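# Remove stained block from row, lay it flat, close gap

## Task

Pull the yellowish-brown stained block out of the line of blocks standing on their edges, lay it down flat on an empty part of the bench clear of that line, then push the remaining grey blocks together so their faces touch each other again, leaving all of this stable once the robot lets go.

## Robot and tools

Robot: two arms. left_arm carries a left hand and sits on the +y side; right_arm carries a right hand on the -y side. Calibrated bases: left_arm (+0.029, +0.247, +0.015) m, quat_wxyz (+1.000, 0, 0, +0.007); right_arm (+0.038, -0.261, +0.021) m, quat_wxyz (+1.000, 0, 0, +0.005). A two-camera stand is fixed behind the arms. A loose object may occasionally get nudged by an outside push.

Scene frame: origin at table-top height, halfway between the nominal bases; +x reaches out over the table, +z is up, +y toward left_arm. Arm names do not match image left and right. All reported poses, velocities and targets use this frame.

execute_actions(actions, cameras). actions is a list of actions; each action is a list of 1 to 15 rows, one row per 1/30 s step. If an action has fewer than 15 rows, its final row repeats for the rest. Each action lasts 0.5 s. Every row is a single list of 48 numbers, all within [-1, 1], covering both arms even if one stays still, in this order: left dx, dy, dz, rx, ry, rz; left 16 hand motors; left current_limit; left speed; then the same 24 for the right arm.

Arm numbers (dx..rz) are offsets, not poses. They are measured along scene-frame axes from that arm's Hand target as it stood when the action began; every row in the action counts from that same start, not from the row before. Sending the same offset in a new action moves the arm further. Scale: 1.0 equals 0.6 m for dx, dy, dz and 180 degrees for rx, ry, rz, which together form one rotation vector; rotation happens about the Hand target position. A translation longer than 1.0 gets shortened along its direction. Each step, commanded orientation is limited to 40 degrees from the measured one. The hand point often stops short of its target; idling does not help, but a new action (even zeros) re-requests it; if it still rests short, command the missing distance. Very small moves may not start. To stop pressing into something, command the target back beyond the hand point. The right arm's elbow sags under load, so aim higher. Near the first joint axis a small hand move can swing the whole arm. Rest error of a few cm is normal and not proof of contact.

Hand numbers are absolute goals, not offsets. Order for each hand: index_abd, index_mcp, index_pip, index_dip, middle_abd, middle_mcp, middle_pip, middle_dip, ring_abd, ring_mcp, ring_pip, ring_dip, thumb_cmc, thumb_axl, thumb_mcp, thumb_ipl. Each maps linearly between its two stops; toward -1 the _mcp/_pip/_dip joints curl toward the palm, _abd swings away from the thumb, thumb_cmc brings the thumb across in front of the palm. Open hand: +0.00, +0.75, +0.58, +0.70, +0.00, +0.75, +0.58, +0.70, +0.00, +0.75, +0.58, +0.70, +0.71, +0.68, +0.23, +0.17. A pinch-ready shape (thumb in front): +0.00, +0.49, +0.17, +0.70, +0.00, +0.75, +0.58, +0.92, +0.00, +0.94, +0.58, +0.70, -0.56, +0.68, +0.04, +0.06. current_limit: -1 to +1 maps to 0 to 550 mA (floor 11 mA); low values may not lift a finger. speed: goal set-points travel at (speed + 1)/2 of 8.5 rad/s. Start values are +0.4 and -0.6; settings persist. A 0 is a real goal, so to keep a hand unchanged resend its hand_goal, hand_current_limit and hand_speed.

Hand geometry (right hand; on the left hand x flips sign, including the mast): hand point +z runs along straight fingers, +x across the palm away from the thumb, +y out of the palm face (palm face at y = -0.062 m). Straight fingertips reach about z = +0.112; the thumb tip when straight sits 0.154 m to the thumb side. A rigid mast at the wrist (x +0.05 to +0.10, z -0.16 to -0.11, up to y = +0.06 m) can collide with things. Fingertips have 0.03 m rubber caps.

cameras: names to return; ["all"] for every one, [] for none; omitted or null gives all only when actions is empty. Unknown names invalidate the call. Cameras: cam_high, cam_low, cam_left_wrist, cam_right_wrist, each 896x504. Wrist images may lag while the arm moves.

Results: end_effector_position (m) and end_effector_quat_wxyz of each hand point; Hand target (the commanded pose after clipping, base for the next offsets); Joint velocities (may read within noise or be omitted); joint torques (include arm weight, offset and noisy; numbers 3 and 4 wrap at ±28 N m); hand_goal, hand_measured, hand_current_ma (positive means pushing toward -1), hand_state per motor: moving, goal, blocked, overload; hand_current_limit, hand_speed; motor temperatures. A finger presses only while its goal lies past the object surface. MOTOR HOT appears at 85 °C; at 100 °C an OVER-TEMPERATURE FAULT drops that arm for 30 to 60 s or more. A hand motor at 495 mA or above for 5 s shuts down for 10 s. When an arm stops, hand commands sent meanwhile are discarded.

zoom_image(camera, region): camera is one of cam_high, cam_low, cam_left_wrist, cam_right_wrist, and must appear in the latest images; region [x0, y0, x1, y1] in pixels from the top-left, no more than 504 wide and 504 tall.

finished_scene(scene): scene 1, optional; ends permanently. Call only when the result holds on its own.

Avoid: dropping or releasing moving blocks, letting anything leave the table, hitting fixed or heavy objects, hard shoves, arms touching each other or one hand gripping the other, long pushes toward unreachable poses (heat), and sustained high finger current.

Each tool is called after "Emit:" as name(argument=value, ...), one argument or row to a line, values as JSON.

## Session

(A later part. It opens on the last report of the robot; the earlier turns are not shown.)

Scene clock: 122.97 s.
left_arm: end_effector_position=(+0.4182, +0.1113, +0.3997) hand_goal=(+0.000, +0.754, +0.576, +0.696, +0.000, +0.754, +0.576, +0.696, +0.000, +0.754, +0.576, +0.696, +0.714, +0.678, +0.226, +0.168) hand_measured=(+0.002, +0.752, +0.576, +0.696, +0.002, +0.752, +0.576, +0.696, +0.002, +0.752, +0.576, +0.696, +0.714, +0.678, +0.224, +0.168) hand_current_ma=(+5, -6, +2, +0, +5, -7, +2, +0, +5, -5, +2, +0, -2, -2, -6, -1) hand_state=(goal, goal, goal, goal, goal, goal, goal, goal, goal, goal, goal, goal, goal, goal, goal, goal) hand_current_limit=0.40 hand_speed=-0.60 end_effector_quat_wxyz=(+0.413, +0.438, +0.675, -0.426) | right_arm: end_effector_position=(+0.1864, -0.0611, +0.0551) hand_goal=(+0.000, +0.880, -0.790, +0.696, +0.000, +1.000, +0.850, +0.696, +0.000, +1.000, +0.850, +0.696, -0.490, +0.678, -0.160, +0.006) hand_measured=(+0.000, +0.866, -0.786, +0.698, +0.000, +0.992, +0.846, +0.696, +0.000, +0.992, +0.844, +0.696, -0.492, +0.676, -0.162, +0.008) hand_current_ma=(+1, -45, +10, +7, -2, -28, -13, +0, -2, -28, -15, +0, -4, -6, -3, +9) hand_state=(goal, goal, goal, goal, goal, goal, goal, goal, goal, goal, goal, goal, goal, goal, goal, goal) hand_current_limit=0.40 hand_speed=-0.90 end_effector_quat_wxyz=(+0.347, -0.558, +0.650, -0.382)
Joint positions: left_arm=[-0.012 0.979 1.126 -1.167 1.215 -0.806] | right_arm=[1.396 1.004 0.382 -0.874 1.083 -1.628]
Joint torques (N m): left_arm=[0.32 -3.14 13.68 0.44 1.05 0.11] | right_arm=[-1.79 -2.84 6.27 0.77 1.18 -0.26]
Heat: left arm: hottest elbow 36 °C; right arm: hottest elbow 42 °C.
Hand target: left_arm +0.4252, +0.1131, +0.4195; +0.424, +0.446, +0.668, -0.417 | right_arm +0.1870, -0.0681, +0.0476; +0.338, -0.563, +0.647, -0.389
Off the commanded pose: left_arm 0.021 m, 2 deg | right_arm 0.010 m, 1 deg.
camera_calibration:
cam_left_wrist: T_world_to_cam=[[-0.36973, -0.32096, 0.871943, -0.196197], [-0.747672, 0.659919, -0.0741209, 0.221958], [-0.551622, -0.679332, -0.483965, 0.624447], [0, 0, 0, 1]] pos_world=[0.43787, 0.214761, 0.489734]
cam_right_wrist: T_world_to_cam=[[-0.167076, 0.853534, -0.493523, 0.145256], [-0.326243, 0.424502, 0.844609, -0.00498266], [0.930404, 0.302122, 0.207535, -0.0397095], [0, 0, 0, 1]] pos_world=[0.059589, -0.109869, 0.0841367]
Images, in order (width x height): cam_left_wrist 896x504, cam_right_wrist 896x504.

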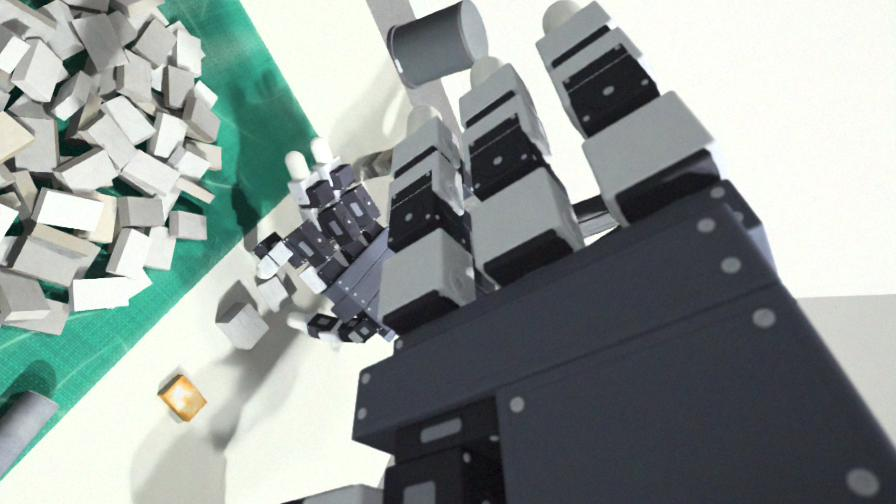

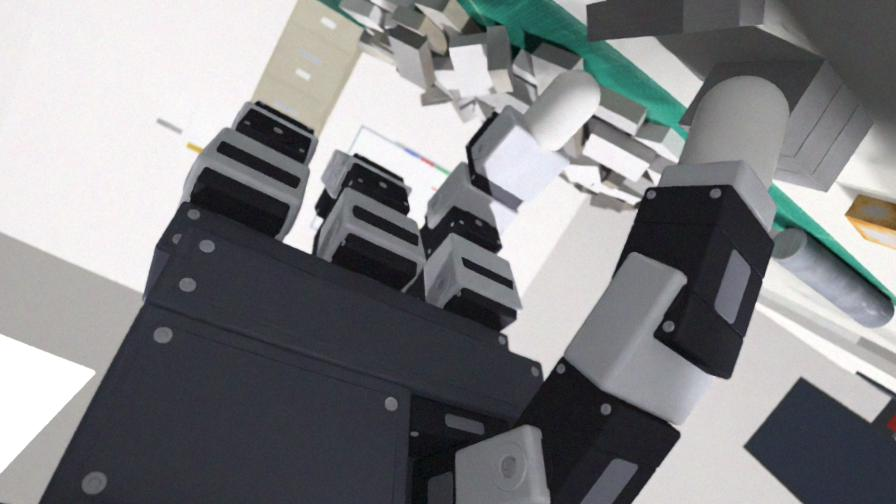

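Emit:
execute_actions(
  actions=[
    [[0,0,0,0,0,0,0,0.754,0.576,0.696,0,0.754,0.576,0.696,0,0.754,0.576,0.696,0.714,0.678,0.226,0.168,0.4,-0.6,-0.001,-0.0108,-0.02,0,0,0,0,0.88,-0.79,0.696,0,1,0.85,0.696,0,1,0.85,0.696,-0.49,0.678,-0.16,0.005,0.4,-0.9]],
    [[0,0,0,0,0,0,0,0.754,0.576,0.696,0,0.754,0.576,0.696,0,0.754,0.576,0.696,0.714,0.678,0.226,0.168,0.4,-0.6,0,0,-0.014,0,0,0,0,0.88,-0.79,0.696,0,1,0.85,0.696,0,1,0.85,0.696,-0.49,0.678,-0.16,0.005,0.4,-0.9]],
  ],
  cameras=["cam_left_wrist", "cam_right_wrist"],
)

Emit:
zoom_image(
  camera="cam_left_wrist",
  region=[200, 230, 340, 370],
)

Emit:
zoom_image(
  camera="cam_right_wrist",
  region=[500, 0, 896, 200],
)

Scene clock: 125.27 s.
left_arm: end_effector_position=(+0.4182, +0.1113, +0.3997) hand_goal=(+0.000, +0.754, +0.576, +0.696, +0.000, +0.754, +0.576, +0.696, +0.000, +0.754, +0.576, +0.696, +0.714, +0.678, +0.226, +0.168) hand_measured=(+0.002, +0.752, +0.576, +0.696, +0.002, +0.752, +0.576, +0.696, +0.002, +0.752, +0.576, +0.696, +0.714, +0.678, +0.224, +0.168) hand_current_ma=(+5, -6, +2, +0, +5, -7, +2, +0, +5, -5, +2, +0, -2, -2, -6, -1) hand_state=(goal, goal, goal, goal, goal, goal, goal, goal, goal, goal, goal, goal, goal, goal, goal, goal) hand_current_limit=0.40 hand_speed=-0.60 end_effector_quat_wxyz=(+0.413, +0.438, +0.675, -0.426) | right_arm: end_effector_position=(+0.1860, -0.0672, +0.0343) hand_goal=(+0.000, +0.880, -0.790, +0.696, +0.000, +1.000, +0.850, +0.696, +0.000, +1.000, +0.850, +0.696, -0.490, +0.678, -0.160, +0.006) hand_measured=(+0.000, +0.866, -0.786, +0.698, +0.000, +0.992, +0.846, +0.696, +0.000, +0.992, +0.844, +0.696, -0.492, +0.676, -0.162, +0.008) hand_current_ma=(+1, -45, +10, +7, -2, -28, -13, +0, -2, -28, -15, +0, -4, -6, -3, +9) hand_state=(goal, goal, goal, goal, goal, goal, goal, goal, goal, goal, goal, goal, goal, goal, goal, goal) hand_current_limit=0.40 hand_speed=-0.90 end_effector_quat_wxyz=(+0.347, -0.558, +0.650, -0.383)
Joint positions: left_arm=[-0.012 0.979 1.126 -1.167 1.215 -0.806] | right_arm=[1.393 1.044 0.333 -0.781 1.083 -1.635]
Joint torques (N m): left_arm=[0.32 -3.08 13.68 0.46 1.05 0.11] | right_arm=[-1.73 -2.84 5.83 0.8 1.16 -0.26]
Heat: left arm: hottest elbow 36 °C; right arm: hottest elbow 41 °C.
Hand target: left_arm +0.4252, +0.1131, +0.4195; +0.424, +0.446, +0.668, -0.417 | right_arm +0.1864, -0.0747, +0.0272; +0.338, -0.562, +0.647, -0.389
Off the commanded pose: left_arm 0.021 m, 2 deg | right_arm 0.010 m, 1 deg.
camera_calibration:
cam_left_wrist: T_world_to_cam=[[-0.36973, -0.32096, 0.871943, -0.196197], [-0.747672, 0.659919, -0.0741209, 0.221958], [-0.551622, -0.679332, -0.483965, 0.624447], [0, 0, 0, 1]] pos_world=[0.43787, 0.214761, 0.489734]
cam_right_wrist: T_world_to_cam=[[-0.167122, 0.853313, -0.49389, 0.14018], [-0.326414, 0.424799, 0.844393, 0.0150185], [0.930336, 0.302329, 0.20754, -0.0331705], [0, 0, 0, 1]] pos_world=[0.0591891, -0.115969, 0.0634363]
Images, in order (width x height): cam_left_wrist 896x504, cam_right_wrist 896x504.

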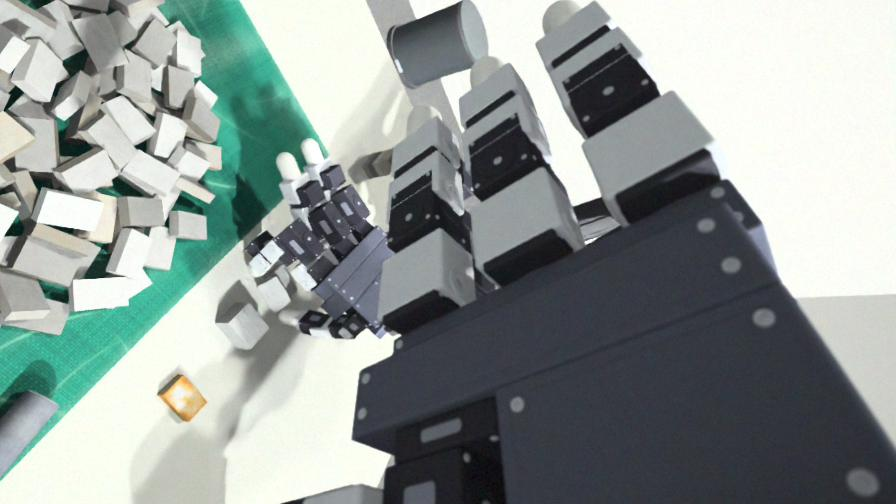

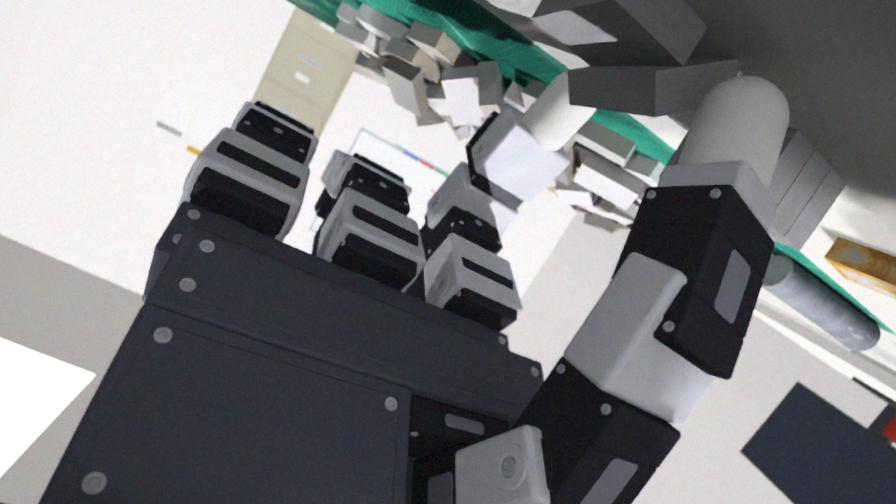

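Scaled by 3.600 from the camera's 896x504 image, which has a finer 1280x720 frame.

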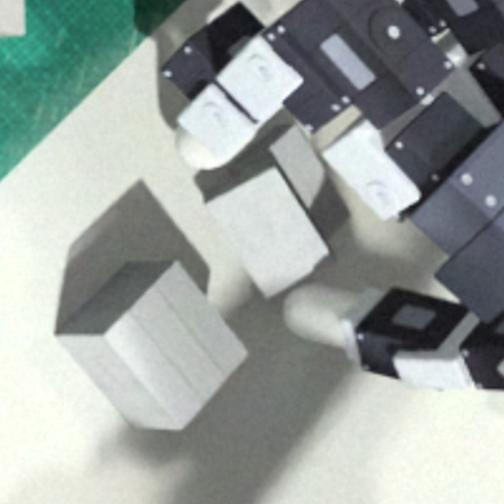

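Scaled by 1.273 from the camera's 896x504 image, which has a finer 1280x720 frame.

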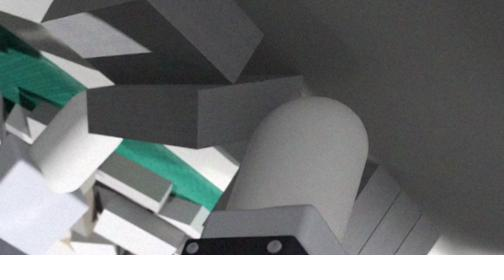

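Emit:
execute_actions(
  actions=[
    [[0,0,0,0,0,0,0,0.754,0.576,0.696,0,0.754,0.576,0.696,0,0.754,0.576,0.696,0.714,0.678,0.226,0.168,0.4,-0.6,0,0,0,0,0,0,0,0.79,-0.79,0.696,0,1,0.85,0.696,0,1,0.85,0.696,-0.49,0.678,-0.22,0.005,0.4,-0.9]],
    [[0,0,0,0,0,0,0,0.754,0.576,0.696,0,0.754,0.576,0.696,0,0.754,0.576,0.696,0.714,0.678,0.226,0.168,0.4,-0.6,0,0,0,0,0,0,0,0.72,-0.79,0.696,0,1,0.85,0.696,0,1,0.85,0.696,-0.49,0.678,-0.29,0.005,0.4,-0.9]],
  ],
  cameras=["cam_left_wrist", "cam_right_wrist"],
)

Emit:
zoom_image(
  camera="cam_left_wrist",
  region=[200, 230, 340, 370],
)

Emit:
zoom_image(
  camera="cam_right_wrist",
  region=[500, 0, 896, 200],
)

Scene clock: 127.57 s.
left_arm: end_effector_position=(+0.4182, +0.1113, +0.3997) hand_goal=(+0.000, +0.754, +0.576, +0.696, +0.000, +0.754, +0.576, +0.696, +0.000, +0.754, +0.576, +0.696, +0.714, +0.678, +0.226, +0.168) hand_measured=(+0.002, +0.752, +0.576, +0.696, +0.002, +0.752, +0.576, +0.696, +0.002, +0.752, +0.576, +0.696, +0.714, +0.678, +0.224, +0.168) hand_current_ma=(+5, -6, +2, +0, +5, -7, +2, +0, +5, -5, +2, +0, -2, -2, -6, -1) hand_state=(goal, goal, goal, goal, goal, goal, goal, goal, goal, goal, goal, goal, goal, goal, goal, goal) hand_current_limit=0.40 hand_speed=-0.60 end_effector_quat_wxyz=(+0.413, +0.438, +0.675, -0.426) | right_arm: end_effector_position=(+0.1863, -0.0675, +0.0343) hand_goal=(+0.000, +0.720, -0.790, +0.696, +0.000, +1.000, +0.850, +0.696, +0.000, +1.000, +0.850, +0.696, -0.490, +0.678, -0.290, +0.006) hand_measured=(+0.000, +0.784, -0.776, +0.700, +0.000, +0.992, +0.846, +0.696, +0.000, +0.992, +0.844, +0.696, -0.492, +0.676, -0.210, +0.020) hand_current_ma=(+1, +278, +42, +9, -2, -28, -13, +0, -2, -28, -15, +0, -4, -3, +385, +65) hand_state=(goal, blocked, goal, goal, goal, goal, goal, goal, goal, goal, goal, goal, goal, goal, blocked, goal) hand_current_limit=0.40 hand_speed=-0.90 end_effector_quat_wxyz=(+0.347, -0.558, +0.650, -0.383)
Joint positions: left_arm=[-0.012 0.979 1.126 -1.167 1.215 -0.806] | right_arm=[1.392 1.044 0.333 -0.781 1.084 -1.635]
Joint torques (N m): left_arm=[0.38 -3.14 13.65 0.43 1.05 0.11] | right_arm=[-1.73 -2.9 5.82 0.81 1.13 -0.27]
Heat: left arm: hottest elbow 36 °C; right arm: hottest elbow 41 °C.
Hand target: left_arm +0.4252, +0.1131, +0.4195; +0.424, +0.446, +0.668, -0.417 | right_arm +0.1865, -0.0747, +0.0272; +0.338, -0.562, +0.647, -0.389
Off the commanded pose: left_arm 0.021 m, 2 deg | right_arm 0.010 m, 1 deg.
camera_calibration:
cam_left_wrist: T_world_to_cam=[[-0.36973, -0.32096, 0.871943, -0.196197], [-0.747672, 0.659919, -0.0741209, 0.221958], [-0.551622, -0.679332, -0.483965, 0.624447], [0, 0, 0, 1]] pos_world=[0.43787, 0.214761, 0.489734]
cam_right_wrist: T_world_to_cam=[[-0.165869, 0.853048, -0.49477, 0.1402], [-0.32658, 0.425892, 0.843778, 0.015388], [0.930501, 0.301539, 0.207946, -0.0334339], [0, 0, 0, 1]] pos_world=[0.0593906, -0.11607, 0.0633354]
Images, in order (width x height): cam_left_wrist 896x504, cam_right_wrist 896x504.

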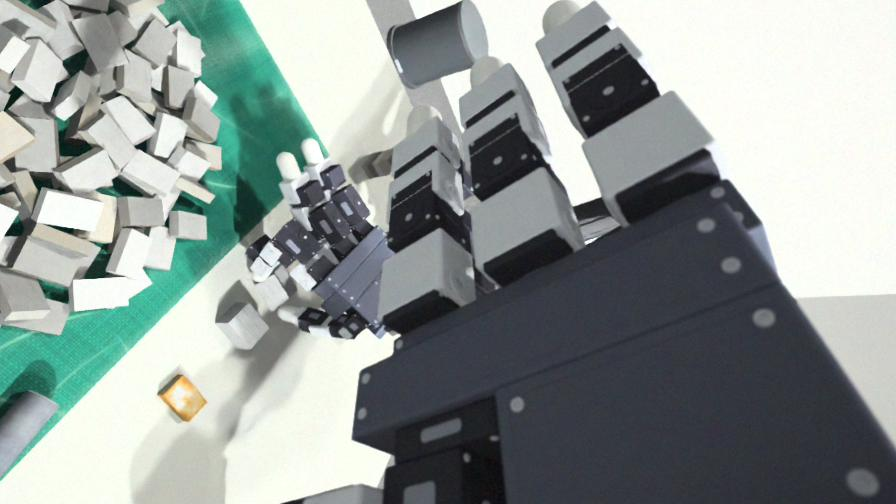

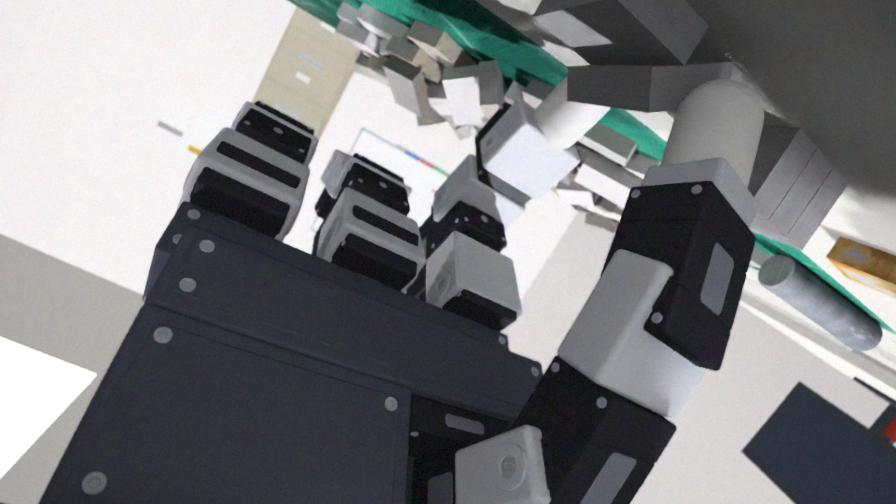

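Scaled by 3.600 from the camera's 896x504 image, which has a finer 1280x720 frame.

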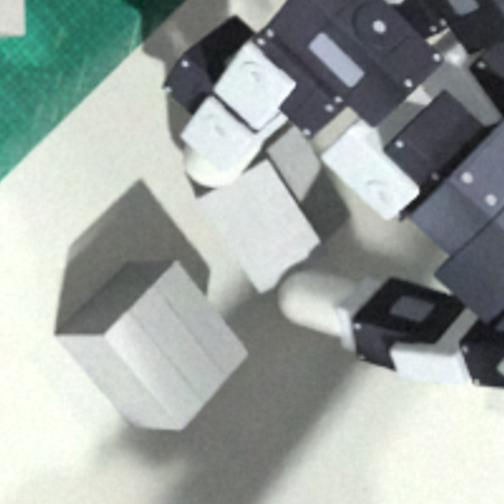

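Scaled by 1.273 from the camera's 896x504 image, which has a finer 1280x720 frame.

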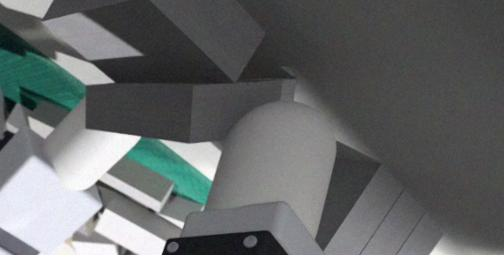

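Emit:
execute_actions(
  actions=[
    [[0,0,0,0,0,0,0,0.754,0.576,0.696,0,0.754,0.576,0.696,0,0.754,0.576,0.696,0.714,0.678,0.226,0.168,0.4,-0.6,0,0.02,0.03,0,0,0,0,0.72,-0.79,0.696,0,1,0.85,0.696,0,1,0.85,0.696,-0.49,0.678,-0.28,0.005,0.4,-0.9]],
    [[0,0,0,0,0,0,0,0.754,0.576,0.696,0,0.754,0.576,0.696,0,0.754,0.576,0.696,0.714,0.678,0.226,0.168,0.4,-0.6,0,0.02,0.03,0,0,0,0,0.72,-0.79,0.696,0,1,0.85,0.696,0,1,0.85,0.696,-0.49,0.678,-0.28,0.005,0.4,-0.9]],
    [[0,0,0,0,0,0,0,0.754,0.576,0.696,0,0.754,0.576,0.696,0,0.754,0.576,0.696,0.714,0.678,0.226,0.168,0.4,-0.6,0,0.02,0.03,0,0,0,0,0.72,-0.79,0.696,0,1,0.85,0.696,0,1,0.85,0.696,-0.49,0.678,-0.28,0.005,0.4,-0.9]],
  ],
  cameras=["cam_left_wrist", "cam_right_wrist"],
)

Emit:
zoom_image(
  camera="cam_left_wrist",
  region=[200, 230, 340, 370],
)

Emit:
zoom_image(
  camera="cam_right_wrist",
  region=[500, 0, 896, 200],
)

Scene clock: 129.90 s.
left_arm: end_effector_position=(+0.4182, +0.1113, +0.3997) hand_goal=(+0.000, +0.754, +0.576, +0.696, +0.000, +0.754, +0.576, +0.696, +0.000, +0.754, +0.576, +0.696, +0.714, +0.678, +0.226, +0.168) hand_measured=(+0.002, +0.752, +0.576, +0.696, +0.002, +0.752, +0.576, +0.696, +0.002, +0.752, +0.576, +0.696, +0.714, +0.678, +0.224, +0.168) hand_current_ma=(+5, -6, +2, +0, +5, -7, +2, +0, +5, -5, +2, +0, -2, -2, -6, -1) hand_state=(goal, goal, goal, goal, goal, goal, goal, goal, goal, goal, goal, goal, goal, goal, goal, goal) hand_current_limit=0.40 hand_speed=-0.60 end_effector_quat_wxyz=(+0.413, +0.438, +0.675, -0.426) | right_arm: end_effector_position=(+0.1854, -0.0598, +0.0650) hand_goal=(+0.000, +0.720, -0.790, +0.696, +0.000, +1.000, +0.850, +0.696, +0.000, +1.000, +0.850, +0.696, -0.490, +0.678, -0.280, +0.006) hand_measured=(+0.000, +0.716, -0.786, +0.698, +0.000, +0.992, +0.846, +0.696, +0.000, +0.992, +0.844, +0.696, -0.490, +0.680, -0.276, +0.010) hand_current_ma=(+1, -11, +14, +7, -2, -28, -13, +0, -2, -28, -15, +0, +2, +3, +19, +11) hand_state=(goal, goal, goal, goal, goal, goal, goal, goal, goal, goal, goal, goal, goal, goal, goal, goal) hand_current_limit=0.40 hand_speed=-0.90 end_effector_quat_wxyz=(+0.322, -0.571, +0.639, -0.402)
Joint positions: left_arm=[-0.012 0.979 1.126 -1.167 1.215 -0.806] | right_arm=[1.4 1.044 0.442 -0.98 1.082 -1.612]
Joint torques (N m): left_arm=[0.38 -3.08 13.68 0.43 1.05 0.11] | right_arm=[-0.38 -4.07 10.78 -0.42 1.25 0.06]
Heat: left arm: hottest elbow 36 °C; right arm: hottest elbow 41 °C.
Hand target: left_arm +0.4252, +0.1131, +0.4195; +0.424, +0.446, +0.668, -0.417 | right_arm +0.1864, -0.0386, +0.0812; +0.338, -0.563, +0.647, -0.389
Off the commanded pose: left_arm 0.021 m, 2 deg | right_arm 0.027 m, 3 deg.
camera_calibration:
cam_left_wrist: T_world_to_cam=[[-0.36973, -0.32096, 0.871943, -0.196197], [-0.747672, 0.659919, -0.0741209, 0.221958], [-0.551622, -0.679332, -0.483965, 0.624447], [0, 0, 0, 1]] pos_world=[0.43787, 0.214761, 0.489734]
cam_right_wrist: T_world_to_cam=[[-0.171732, 0.817689, -0.549448, 0.151177], [-0.313609, 0.483343, 0.81733, -0.0113172], [0.933894, 0.312674, 0.173429, -0.0390464], [0, 0, 0, 1]] pos_world=[0.0588779, -0.105937, 0.0990854]
Images, in order (width x height): cam_left_wrist 896x504, cam_right_wrist 896x504.

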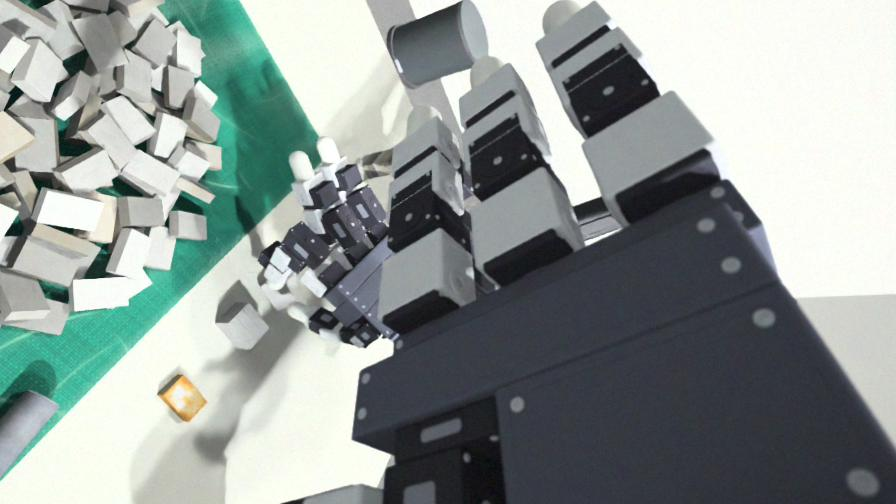

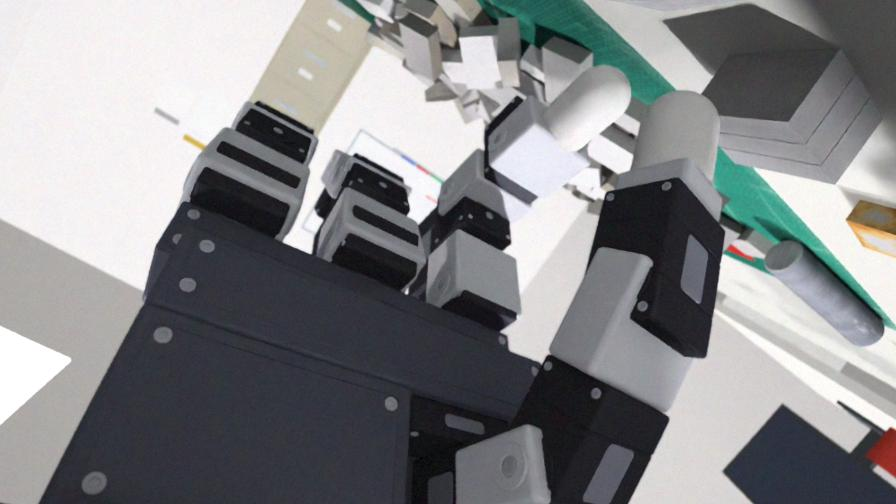

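Scaled by 3.600 from the camera's 896x504 image, which has a finer 1280x720 frame.

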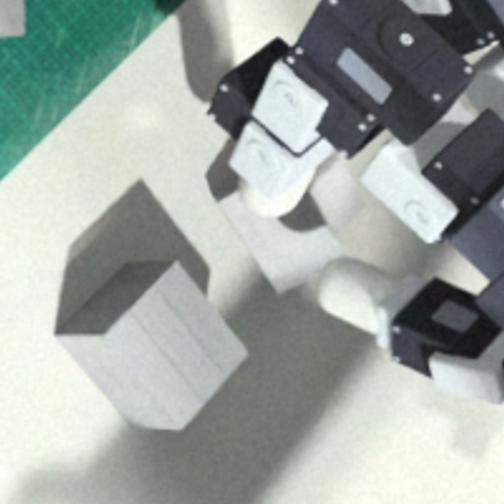

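Scaled by 1.273 from the camera's 896x504 image, which has a finer 1280x720 frame.

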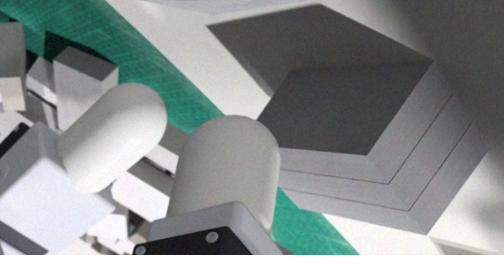

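Emit:
execute_actions(
  actions=[
    [[0,0,0,0,0,0,0,0.754,0.576,0.696,0,0.754,0.576,0.696,0,0.754,0.576,0.696,0.714,0.678,0.226,0.168,0.4,-0.6,0,-0.02,0.03,0,0,0,0,0.88,-0.79,0.696,0,1,0.85,0.696,0,1,0.85,0.696,-0.49,0.678,-0.16,0.005,0.4,-0.9]],
    [[0,0,0,0,0,0,0,0.754,0.576,0.696,0,0.754,0.576,0.696,0,0.754,0.576,0.696,0.714,0.678,0.226,0.168,0.4,-0.6,0,-0.02,0.03,0,0,0,0,0.88,-0.79,0.696,0,1,0.85,0.696,0,1,0.85,0.696,-0.49,0.678,-0.16,0.005,0.4,-0.9]],
  ],
  cameras=["cam_left_wrist", "cam_right_wrist", "cam_high"],
)

Emit:
zoom_image(
  camera="cam_left_wrist",
  region=[230, 240, 330, 340],
)

Emit:
zoom_image(
  camera="cam_high",
  region=[325, 205, 370, 255],
)

Scene clock: 131.97 s.
left_arm: end_effector_position=(+0.4182, +0.1113, +0.3997) hand_goal=(+0.000, +0.754, +0.576, +0.696, +0.000, +0.754, +0.576, +0.696, +0.000, +0.754, +0.576, +0.696, +0.714, +0.678, +0.226, +0.168) hand_measured=(+0.002, +0.752, +0.576, +0.696, +0.002, +0.752, +0.576, +0.696, +0.002, +0.752, +0.576, +0.696, +0.714, +0.678, +0.224, +0.168) hand_current_ma=(+5, -6, +2, +0, +5, -7, +2, +0, +5, -5, +2, +0, -2, -2, -6, -1) hand_state=(goal, goal, goal, goal, goal, goal, goal, goal, goal, goal, goal, goal, goal, goal, goal, goal) hand_current_limit=0.40 hand_speed=-0.60 end_effector_quat_wxyz=(+0.413, +0.438, +0.675, -0.426) | right_arm: end_effector_position=(+0.1830, -0.0801, +0.0950) hand_goal=(+0.000, +0.880, -0.790, +0.696, +0.000, +1.000, +0.850, +0.696, +0.000, +1.000, +0.850, +0.696, -0.490, +0.678, -0.160, +0.006) hand_measured=(+0.000, +0.864, -0.786, +0.698, +0.000, +0.992, +0.846, +0.696, +0.000, +0.992, +0.844, +0.696, -0.490, +0.680, -0.162, +0.008) hand_current_ma=(+1, -57, +11, +7, -2, -28, -13, +0, -2, -28, -15, +0, +2, +3, -4, +10) hand_state=(goal, goal, goal, goal, goal, goal, goal, goal, goal, goal, goal, goal, goal, goal, goal, goal) hand_current_limit=0.40 hand_speed=-0.90 end_effector_quat_wxyz=(+0.325, -0.570, +0.640, -0.399)
Joint positions: left_arm=[-0.012 0.979 1.126 -1.167 1.215 -0.806] | right_arm=[1.396 0.888 0.451 -1.125 1.082 -1.624]
Joint torques (N m): left_arm=[0.32 -3.08 13.64 0.43 1.05 0.11] | right_arm=[-1.49 -3.19 12.12 -0.36 1.27 -0.23]
Heat: left arm: hottest elbow 36 °C; right arm: hottest elbow 41 °C.
Hand target: left_arm +0.4252, +0.1131, +0.4195; +0.424, +0.446, +0.668, -0.417 | right_arm +0.1864, -0.0626, +0.1172; +0.338, -0.562, +0.647, -0.388
Off the commanded pose: left_arm 0.021 m, 2 deg | right_arm 0.028 m, 2 deg.
camera_calibration:
cam_left_wrist: T_world_to_cam=[[-0.36973, -0.32096, 0.871943, -0.196197], [-0.747672, 0.659919, -0.0741209, 0.221958], [-0.551622, -0.679332, -0.483965, 0.624447], [0, 0, 0, 1]] pos_world=[0.43787, 0.214761, 0.489734]
cam_right_wrist: T_world_to_cam=[[-0.172109, 0.82192, -0.542978, 0.183704], [-0.315387, 0.476213, 0.820824, -0.0273884], [0.933225, 0.312519, 0.177263, -0.0358962], [0, 0, 0, 1]] pos_world=[0.0564783, -0.126729, 0.128591]
Images, in order (width x height): cam_high 896x504, cam_left_wrist 896x504, cam_right_wrist 896x504.

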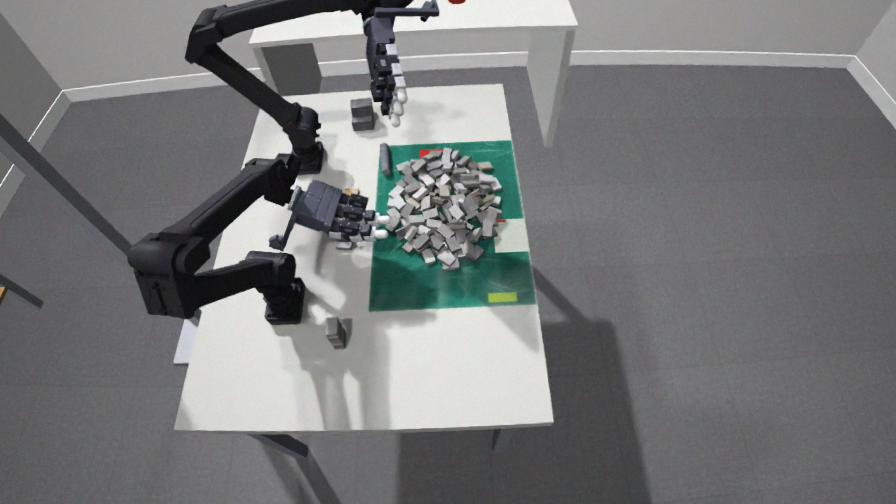

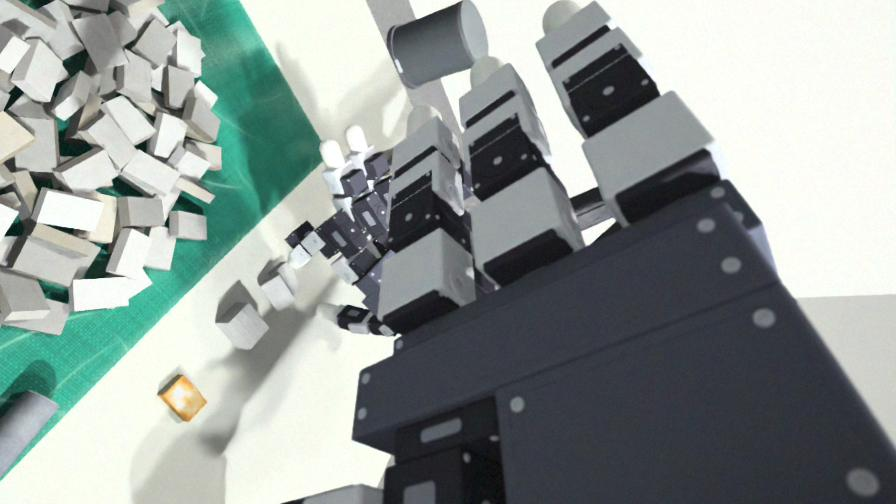

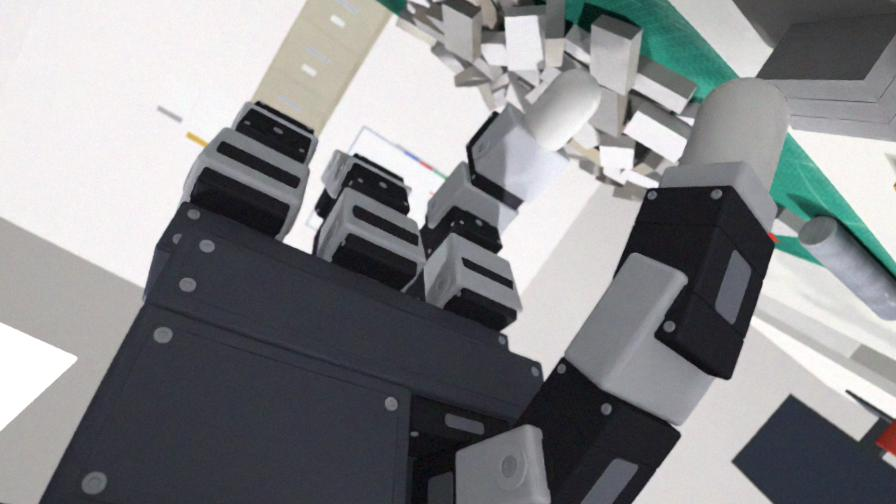

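Scaled by 5.040 from the camera's 896x504 image, which has a finer 1280x720 frame.

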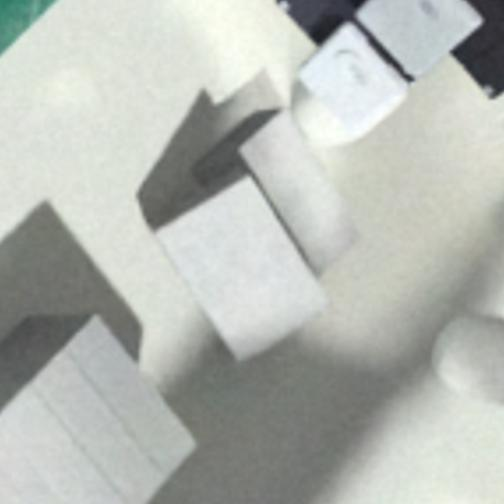

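Scaled by 10.080 from the camera's 896x504 image, which has a finer 1280x720 frame.

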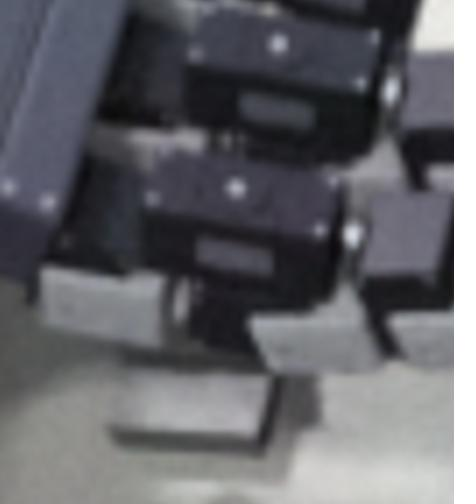

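Emit:
execute_actions(
  actions=[
    [[0,0,0,0,0,0,0,0.754,0.576,0.696,0,0.754,0.576,0.696,0,0.754,0.576,0.696,0.714,0.678,0.226,0.168,0.4,-0.6,-0.006,-0.018,-0.055,0,-0.007,-0.003,0,0.88,-0.79,0.696,0,1,0.85,0.696,0,1,0.85,0.696,-0.49,0.678,-0.16,0.005,0.4,-0.9]],
    [[0,0,0,0,0,0,0,0.754,0.576,0.696,0,0.754,0.576,0.696,0,0.754,0.576,0.696,0.714,0.678,0.226,0.168,0.4,-0.6,-0.006,-0.018,-0.055,0,-0.007,-0.003,0,0.88,-0.79,0.696,0,1,0.85,0.696,0,1,0.85,0.696,-0.49,0.678,-0.16,0.005,0.4,-0.9]],
  ],
  cameras=["cam_left_wrist", "cam_right_wrist"],
)

Emit:
zoom_image(
  camera="cam_left_wrist",
  region=[220, 230, 330, 340],
)

Emit:
zoom_image(
  camera="cam_right_wrist",
  region=[500, 0, 896, 200],
)

Scene clock: 137.43 s.
left_arm: end_effector_position=(+0.4182, +0.1113, +0.3997) hand_goal=(+0.000, +0.754, +0.576, +0.696, +0.000, +0.754, +0.576, +0.696, +0.000, +0.754, +0.576, +0.696, +0.714, +0.678, +0.226, +0.168) hand_measured=(+0.002, +0.752, +0.576, +0.696, +0.002, +0.752, +0.576, +0.696, +0.002, +0.752, +0.576, +0.696, +0.714, +0.678, +0.224, +0.168) hand_current_ma=(+5, -6, +2, +0, +5, -7, +2, +0, +5, -5, +2, +0, -2, -2, -6, -1) hand_state=(goal, goal, goal, goal, goal, goal, goal, goal, goal, goal, goal, goal, goal, goal, goal, goal) hand_current_limit=0.40 hand_speed=-0.60 end_effector_quat_wxyz=(+0.413, +0.438, +0.675, -0.426) | right_arm: end_effector_position=(+0.1803, -0.0842, +0.0555) hand_goal=(+0.000, +0.880, -0.790, +0.696, +0.000, +1.000, +0.850, +0.696, +0.000, +1.000, +0.850, +0.696, -0.490, +0.678, -0.160, +0.006) hand_measured=(+0.000, +0.866, -0.786, +0.698, +0.000, +0.992, +0.846, +0.696, +0.000, +0.992, +0.844, +0.696, -0.490, +0.680, -0.162, +0.008) hand_current_ma=(+1, -50, +10, +7, -2, -28, -13, +0, -2, -28, -15, +0, +2, +3, -3, +9) hand_state=(goal, goal, goal, goal, goal, goal, goal, goal, goal, goal, goal, goal, goal, goal, goal, goal) hand_current_limit=0.40 hand_speed=-0.90 end_effector_quat_wxyz=(+0.345, -0.549, +0.645, -0.405)
Joint positions: left_arm=[-0.012 0.979 1.126 -1.167 1.215 -0.806] | right_arm=[1.446 0.995 0.365 -1.036 1.12 -1.465]
Joint torques (N m): left_arm=[0.26 -3.08 13.68 0.43 1.05 0.11] | right_arm=[-0.44 -2.37 6.34 0.44 1.4 0.06]
Heat: left arm: hottest elbow 36 °C; right arm: hottest elbow 41 °C.
Hand target: left_arm +0.4252, +0.1131, +0.4195; +0.424, +0.446, +0.668, -0.417 | right_arm +0.1792, -0.0843, +0.0511; +0.348, -0.548, +0.645, -0.404
Off the commanded pose: left_arm 0.021 m, 2 deg | right_arm 0.005 m, 0 deg.
camera_calibration:
cam_left_wrist: T_world_to_cam=[[-0.36973, -0.32096, 0.871943, -0.196197], [-0.747672, 0.659919, -0.0741209, 0.221958], [-0.551622, -0.679332, -0.483965, 0.624447], [0, 0, 0, 1]] pos_world=[0.43787, 0.214761, 0.489734]
cam_right_wrist: T_world_to_cam=[[-0.130262, 0.842245, -0.523121, 0.158199], [-0.344325, 0.456349, 0.820479, 0.00971469], [0.92977, 0.287001, 0.230561, -0.0295653], [0, 0, 0, 1]] pos_world=[0.0514412, -0.12919, 0.0816033]
Images, in order (width x height): cam_left_wrist 896x504, cam_right_wrist 896x504.

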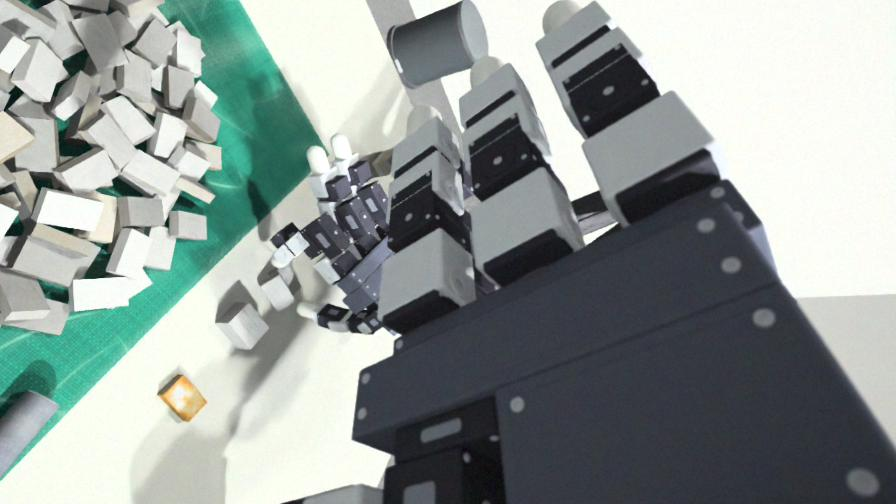

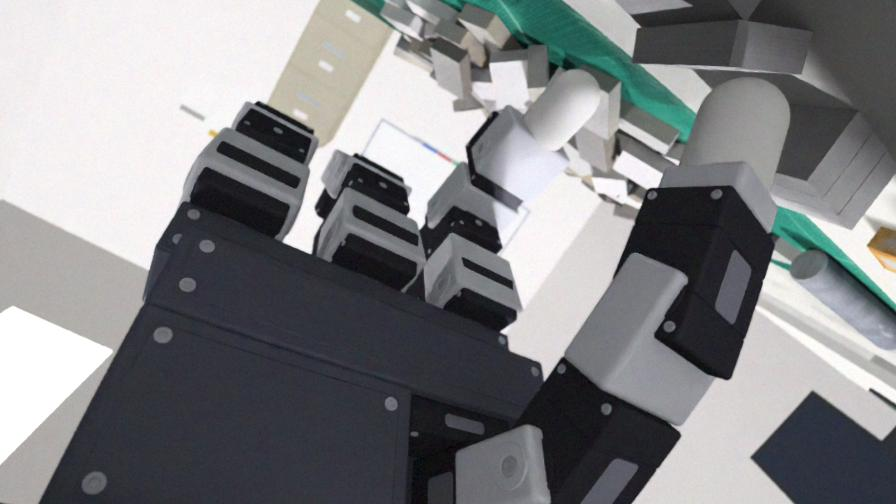

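Scaled by 4.582 from the camera's 896x504 image, which has a finer 1280x720 frame.

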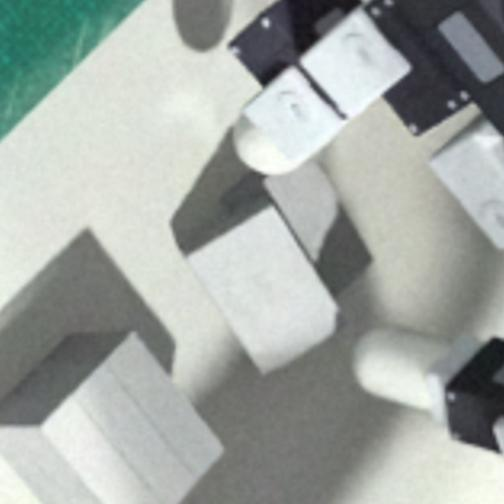

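Scaled by 1.273 from the camera's 896x504 image, which has a finer 1280x720 frame.

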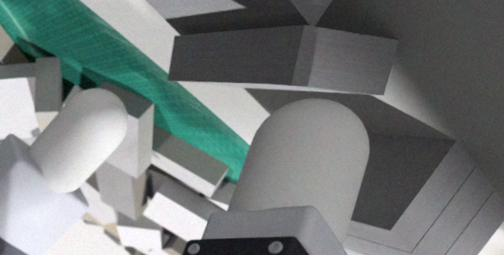

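Emit:
execute_actions(
  actions=[
    [[0,0,0,0,0,0,0,0.754,0.576,0.696,0,0.754,0.576,0.696,0,0.754,0.576,0.696,0.714,0.678,0.226,0.168,0.4,-0.6,-0.004,0.011,-0.022,0,0,0.005,0,0.88,-0.79,0.696,0,1,0.85,0.696,0,1,0.85,0.696,-0.49,0.678,-0.16,0.005,0.4,-0.9]],
  ],
  cameras=["cam_left_wrist", "cam_right_wrist"],
)

Emit:
zoom_image(
  camera="cam_left_wrist",
  region=[220, 230, 330, 340],
)

Emit:
zoom_image(
  camera="cam_right_wrist",
  region=[500, 0, 896, 200],
)

Scene clock: 139.40 s.
left_arm: end_effector_position=(+0.4182, +0.1113, +0.3997) hand_goal=(+0.000, +0.754, +0.576, +0.696, +0.000, +0.754, +0.576, +0.696, +0.000, +0.754, +0.576, +0.696, +0.714, +0.678, +0.226, +0.168) hand_measured=(+0.002, +0.752, +0.576, +0.696, +0.002, +0.752, +0.576, +0.696, +0.002, +0.752, +0.576, +0.696, +0.714, +0.678, +0.224, +0.168) hand_current_ma=(+5, -6, +2, +0, +5, -7, +2, +0, +5, -5, +2, +0, -2, -2, -6, -1) hand_state=(goal, goal, goal, goal, goal, goal, goal, goal, goal, goal, goal, goal, goal, goal, goal, goal) hand_current_limit=0.40 hand_speed=-0.60 end_effector_quat_wxyz=(+0.413, +0.438, +0.675, -0.426) | right_arm: end_effector_position=(+0.1779, -0.0743, +0.0439) hand_goal=(+0.000, +0.880, -0.790, +0.696, +0.000, +1.000, +0.850, +0.696, +0.000, +1.000, +0.850, +0.696, -0.490, +0.678, -0.160, +0.006) hand_measured=(+0.000, +0.866, -0.786, +0.698, +0.000, +0.992, +0.846, +0.696, +0.000, +0.992, +0.844, +0.696, -0.490, +0.680, -0.162, +0.008) hand_current_ma=(+1, -50, +10, +7, -2, -28, -13, +0, -2, -28, -15, +0, +2, +3, -3, +9) hand_state=(goal, goal, goal, goal, goal, goal, goal, goal, goal, goal, goal, goal, goal, goal, goal, goal) hand_current_limit=0.40 hand_speed=-0.90 end_effector_quat_wxyz=(+0.351, -0.552, +0.641, -0.400)
Joint positions: left_arm=[-0.012 0.979 1.126 -1.167 1.215 -0.806] | right_arm=[1.464 1.056 0.359 -0.965 1.121 -1.46]
Joint torques (N m): left_arm=[0.32 -3.08 13.67 0.43 1.05 0.11] | right_arm=[-0.62 -2.84 5.64 0.47 1.39 0.03]
Heat: left arm: hottest elbow 36 °C; right arm: hottest elbow 41 °C.
Hand target: left_arm +0.4252, +0.1131, +0.4195; +0.424, +0.446, +0.668, -0.417 | right_arm +0.1768, -0.0776, +0.0380; +0.352, -0.553, +0.640, -0.401
Off the commanded pose: left_arm 0.021 m, 2 deg | right_arm 0.007 m, 0 deg.
camera_calibration:
cam_left_wrist: T_world_to_cam=[[-0.36973, -0.32096, 0.871943, -0.196197], [-0.747672, 0.659919, -0.0741209, 0.221958], [-0.551622, -0.679332, -0.483965, 0.624447], [0, 0, 0, 1]] pos_world=[0.43787, 0.214761, 0.489734]
cam_right_wrist: T_world_to_cam=[[-0.142917, 0.844239, -0.51656, 0.145624], [-0.353083, 0.444087, 0.82348, 0.0144319], [0.924612, 0.300078, 0.234619, -0.0258726], [0, 0, 0, 1]] pos_world=[0.04983, -0.121587, 0.0694093]
Images, in order (width x height): cam_left_wrist 896x504, cam_right_wrist 896x504.

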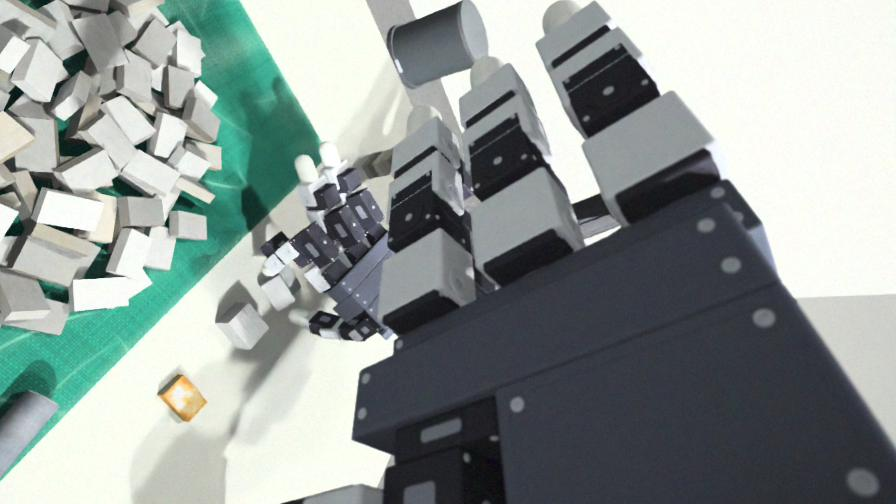

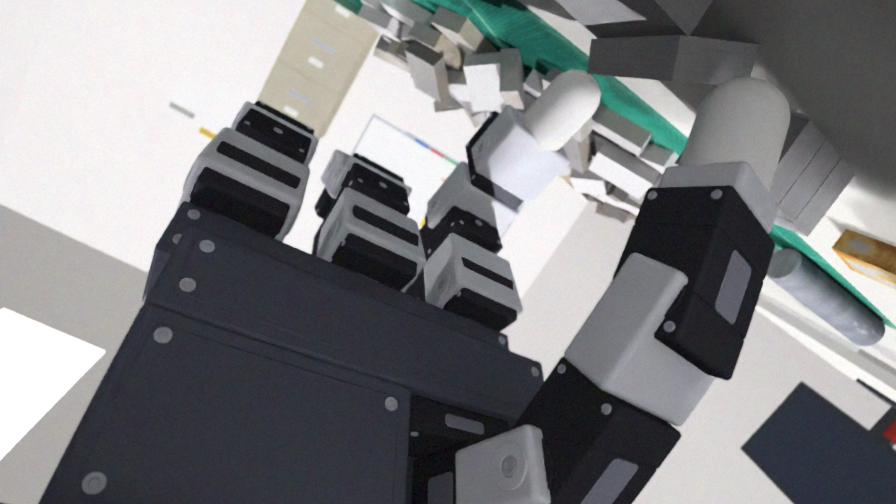

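Scaled by 4.582 from the camera's 896x504 image, which has a finer 1280x720 frame.

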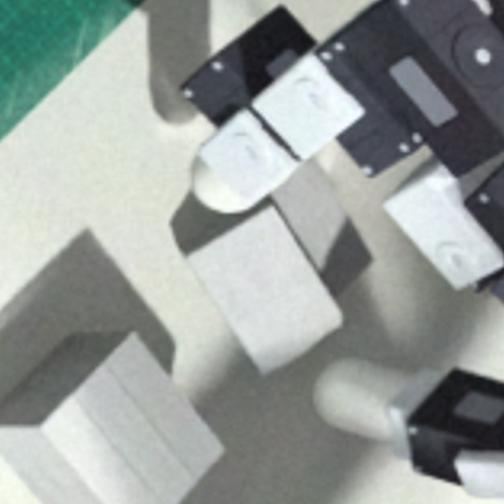

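Scaled by 1.273 from the camera's 896x504 image, which has a finer 1280x720 frame.

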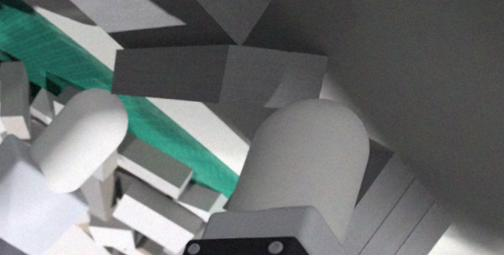

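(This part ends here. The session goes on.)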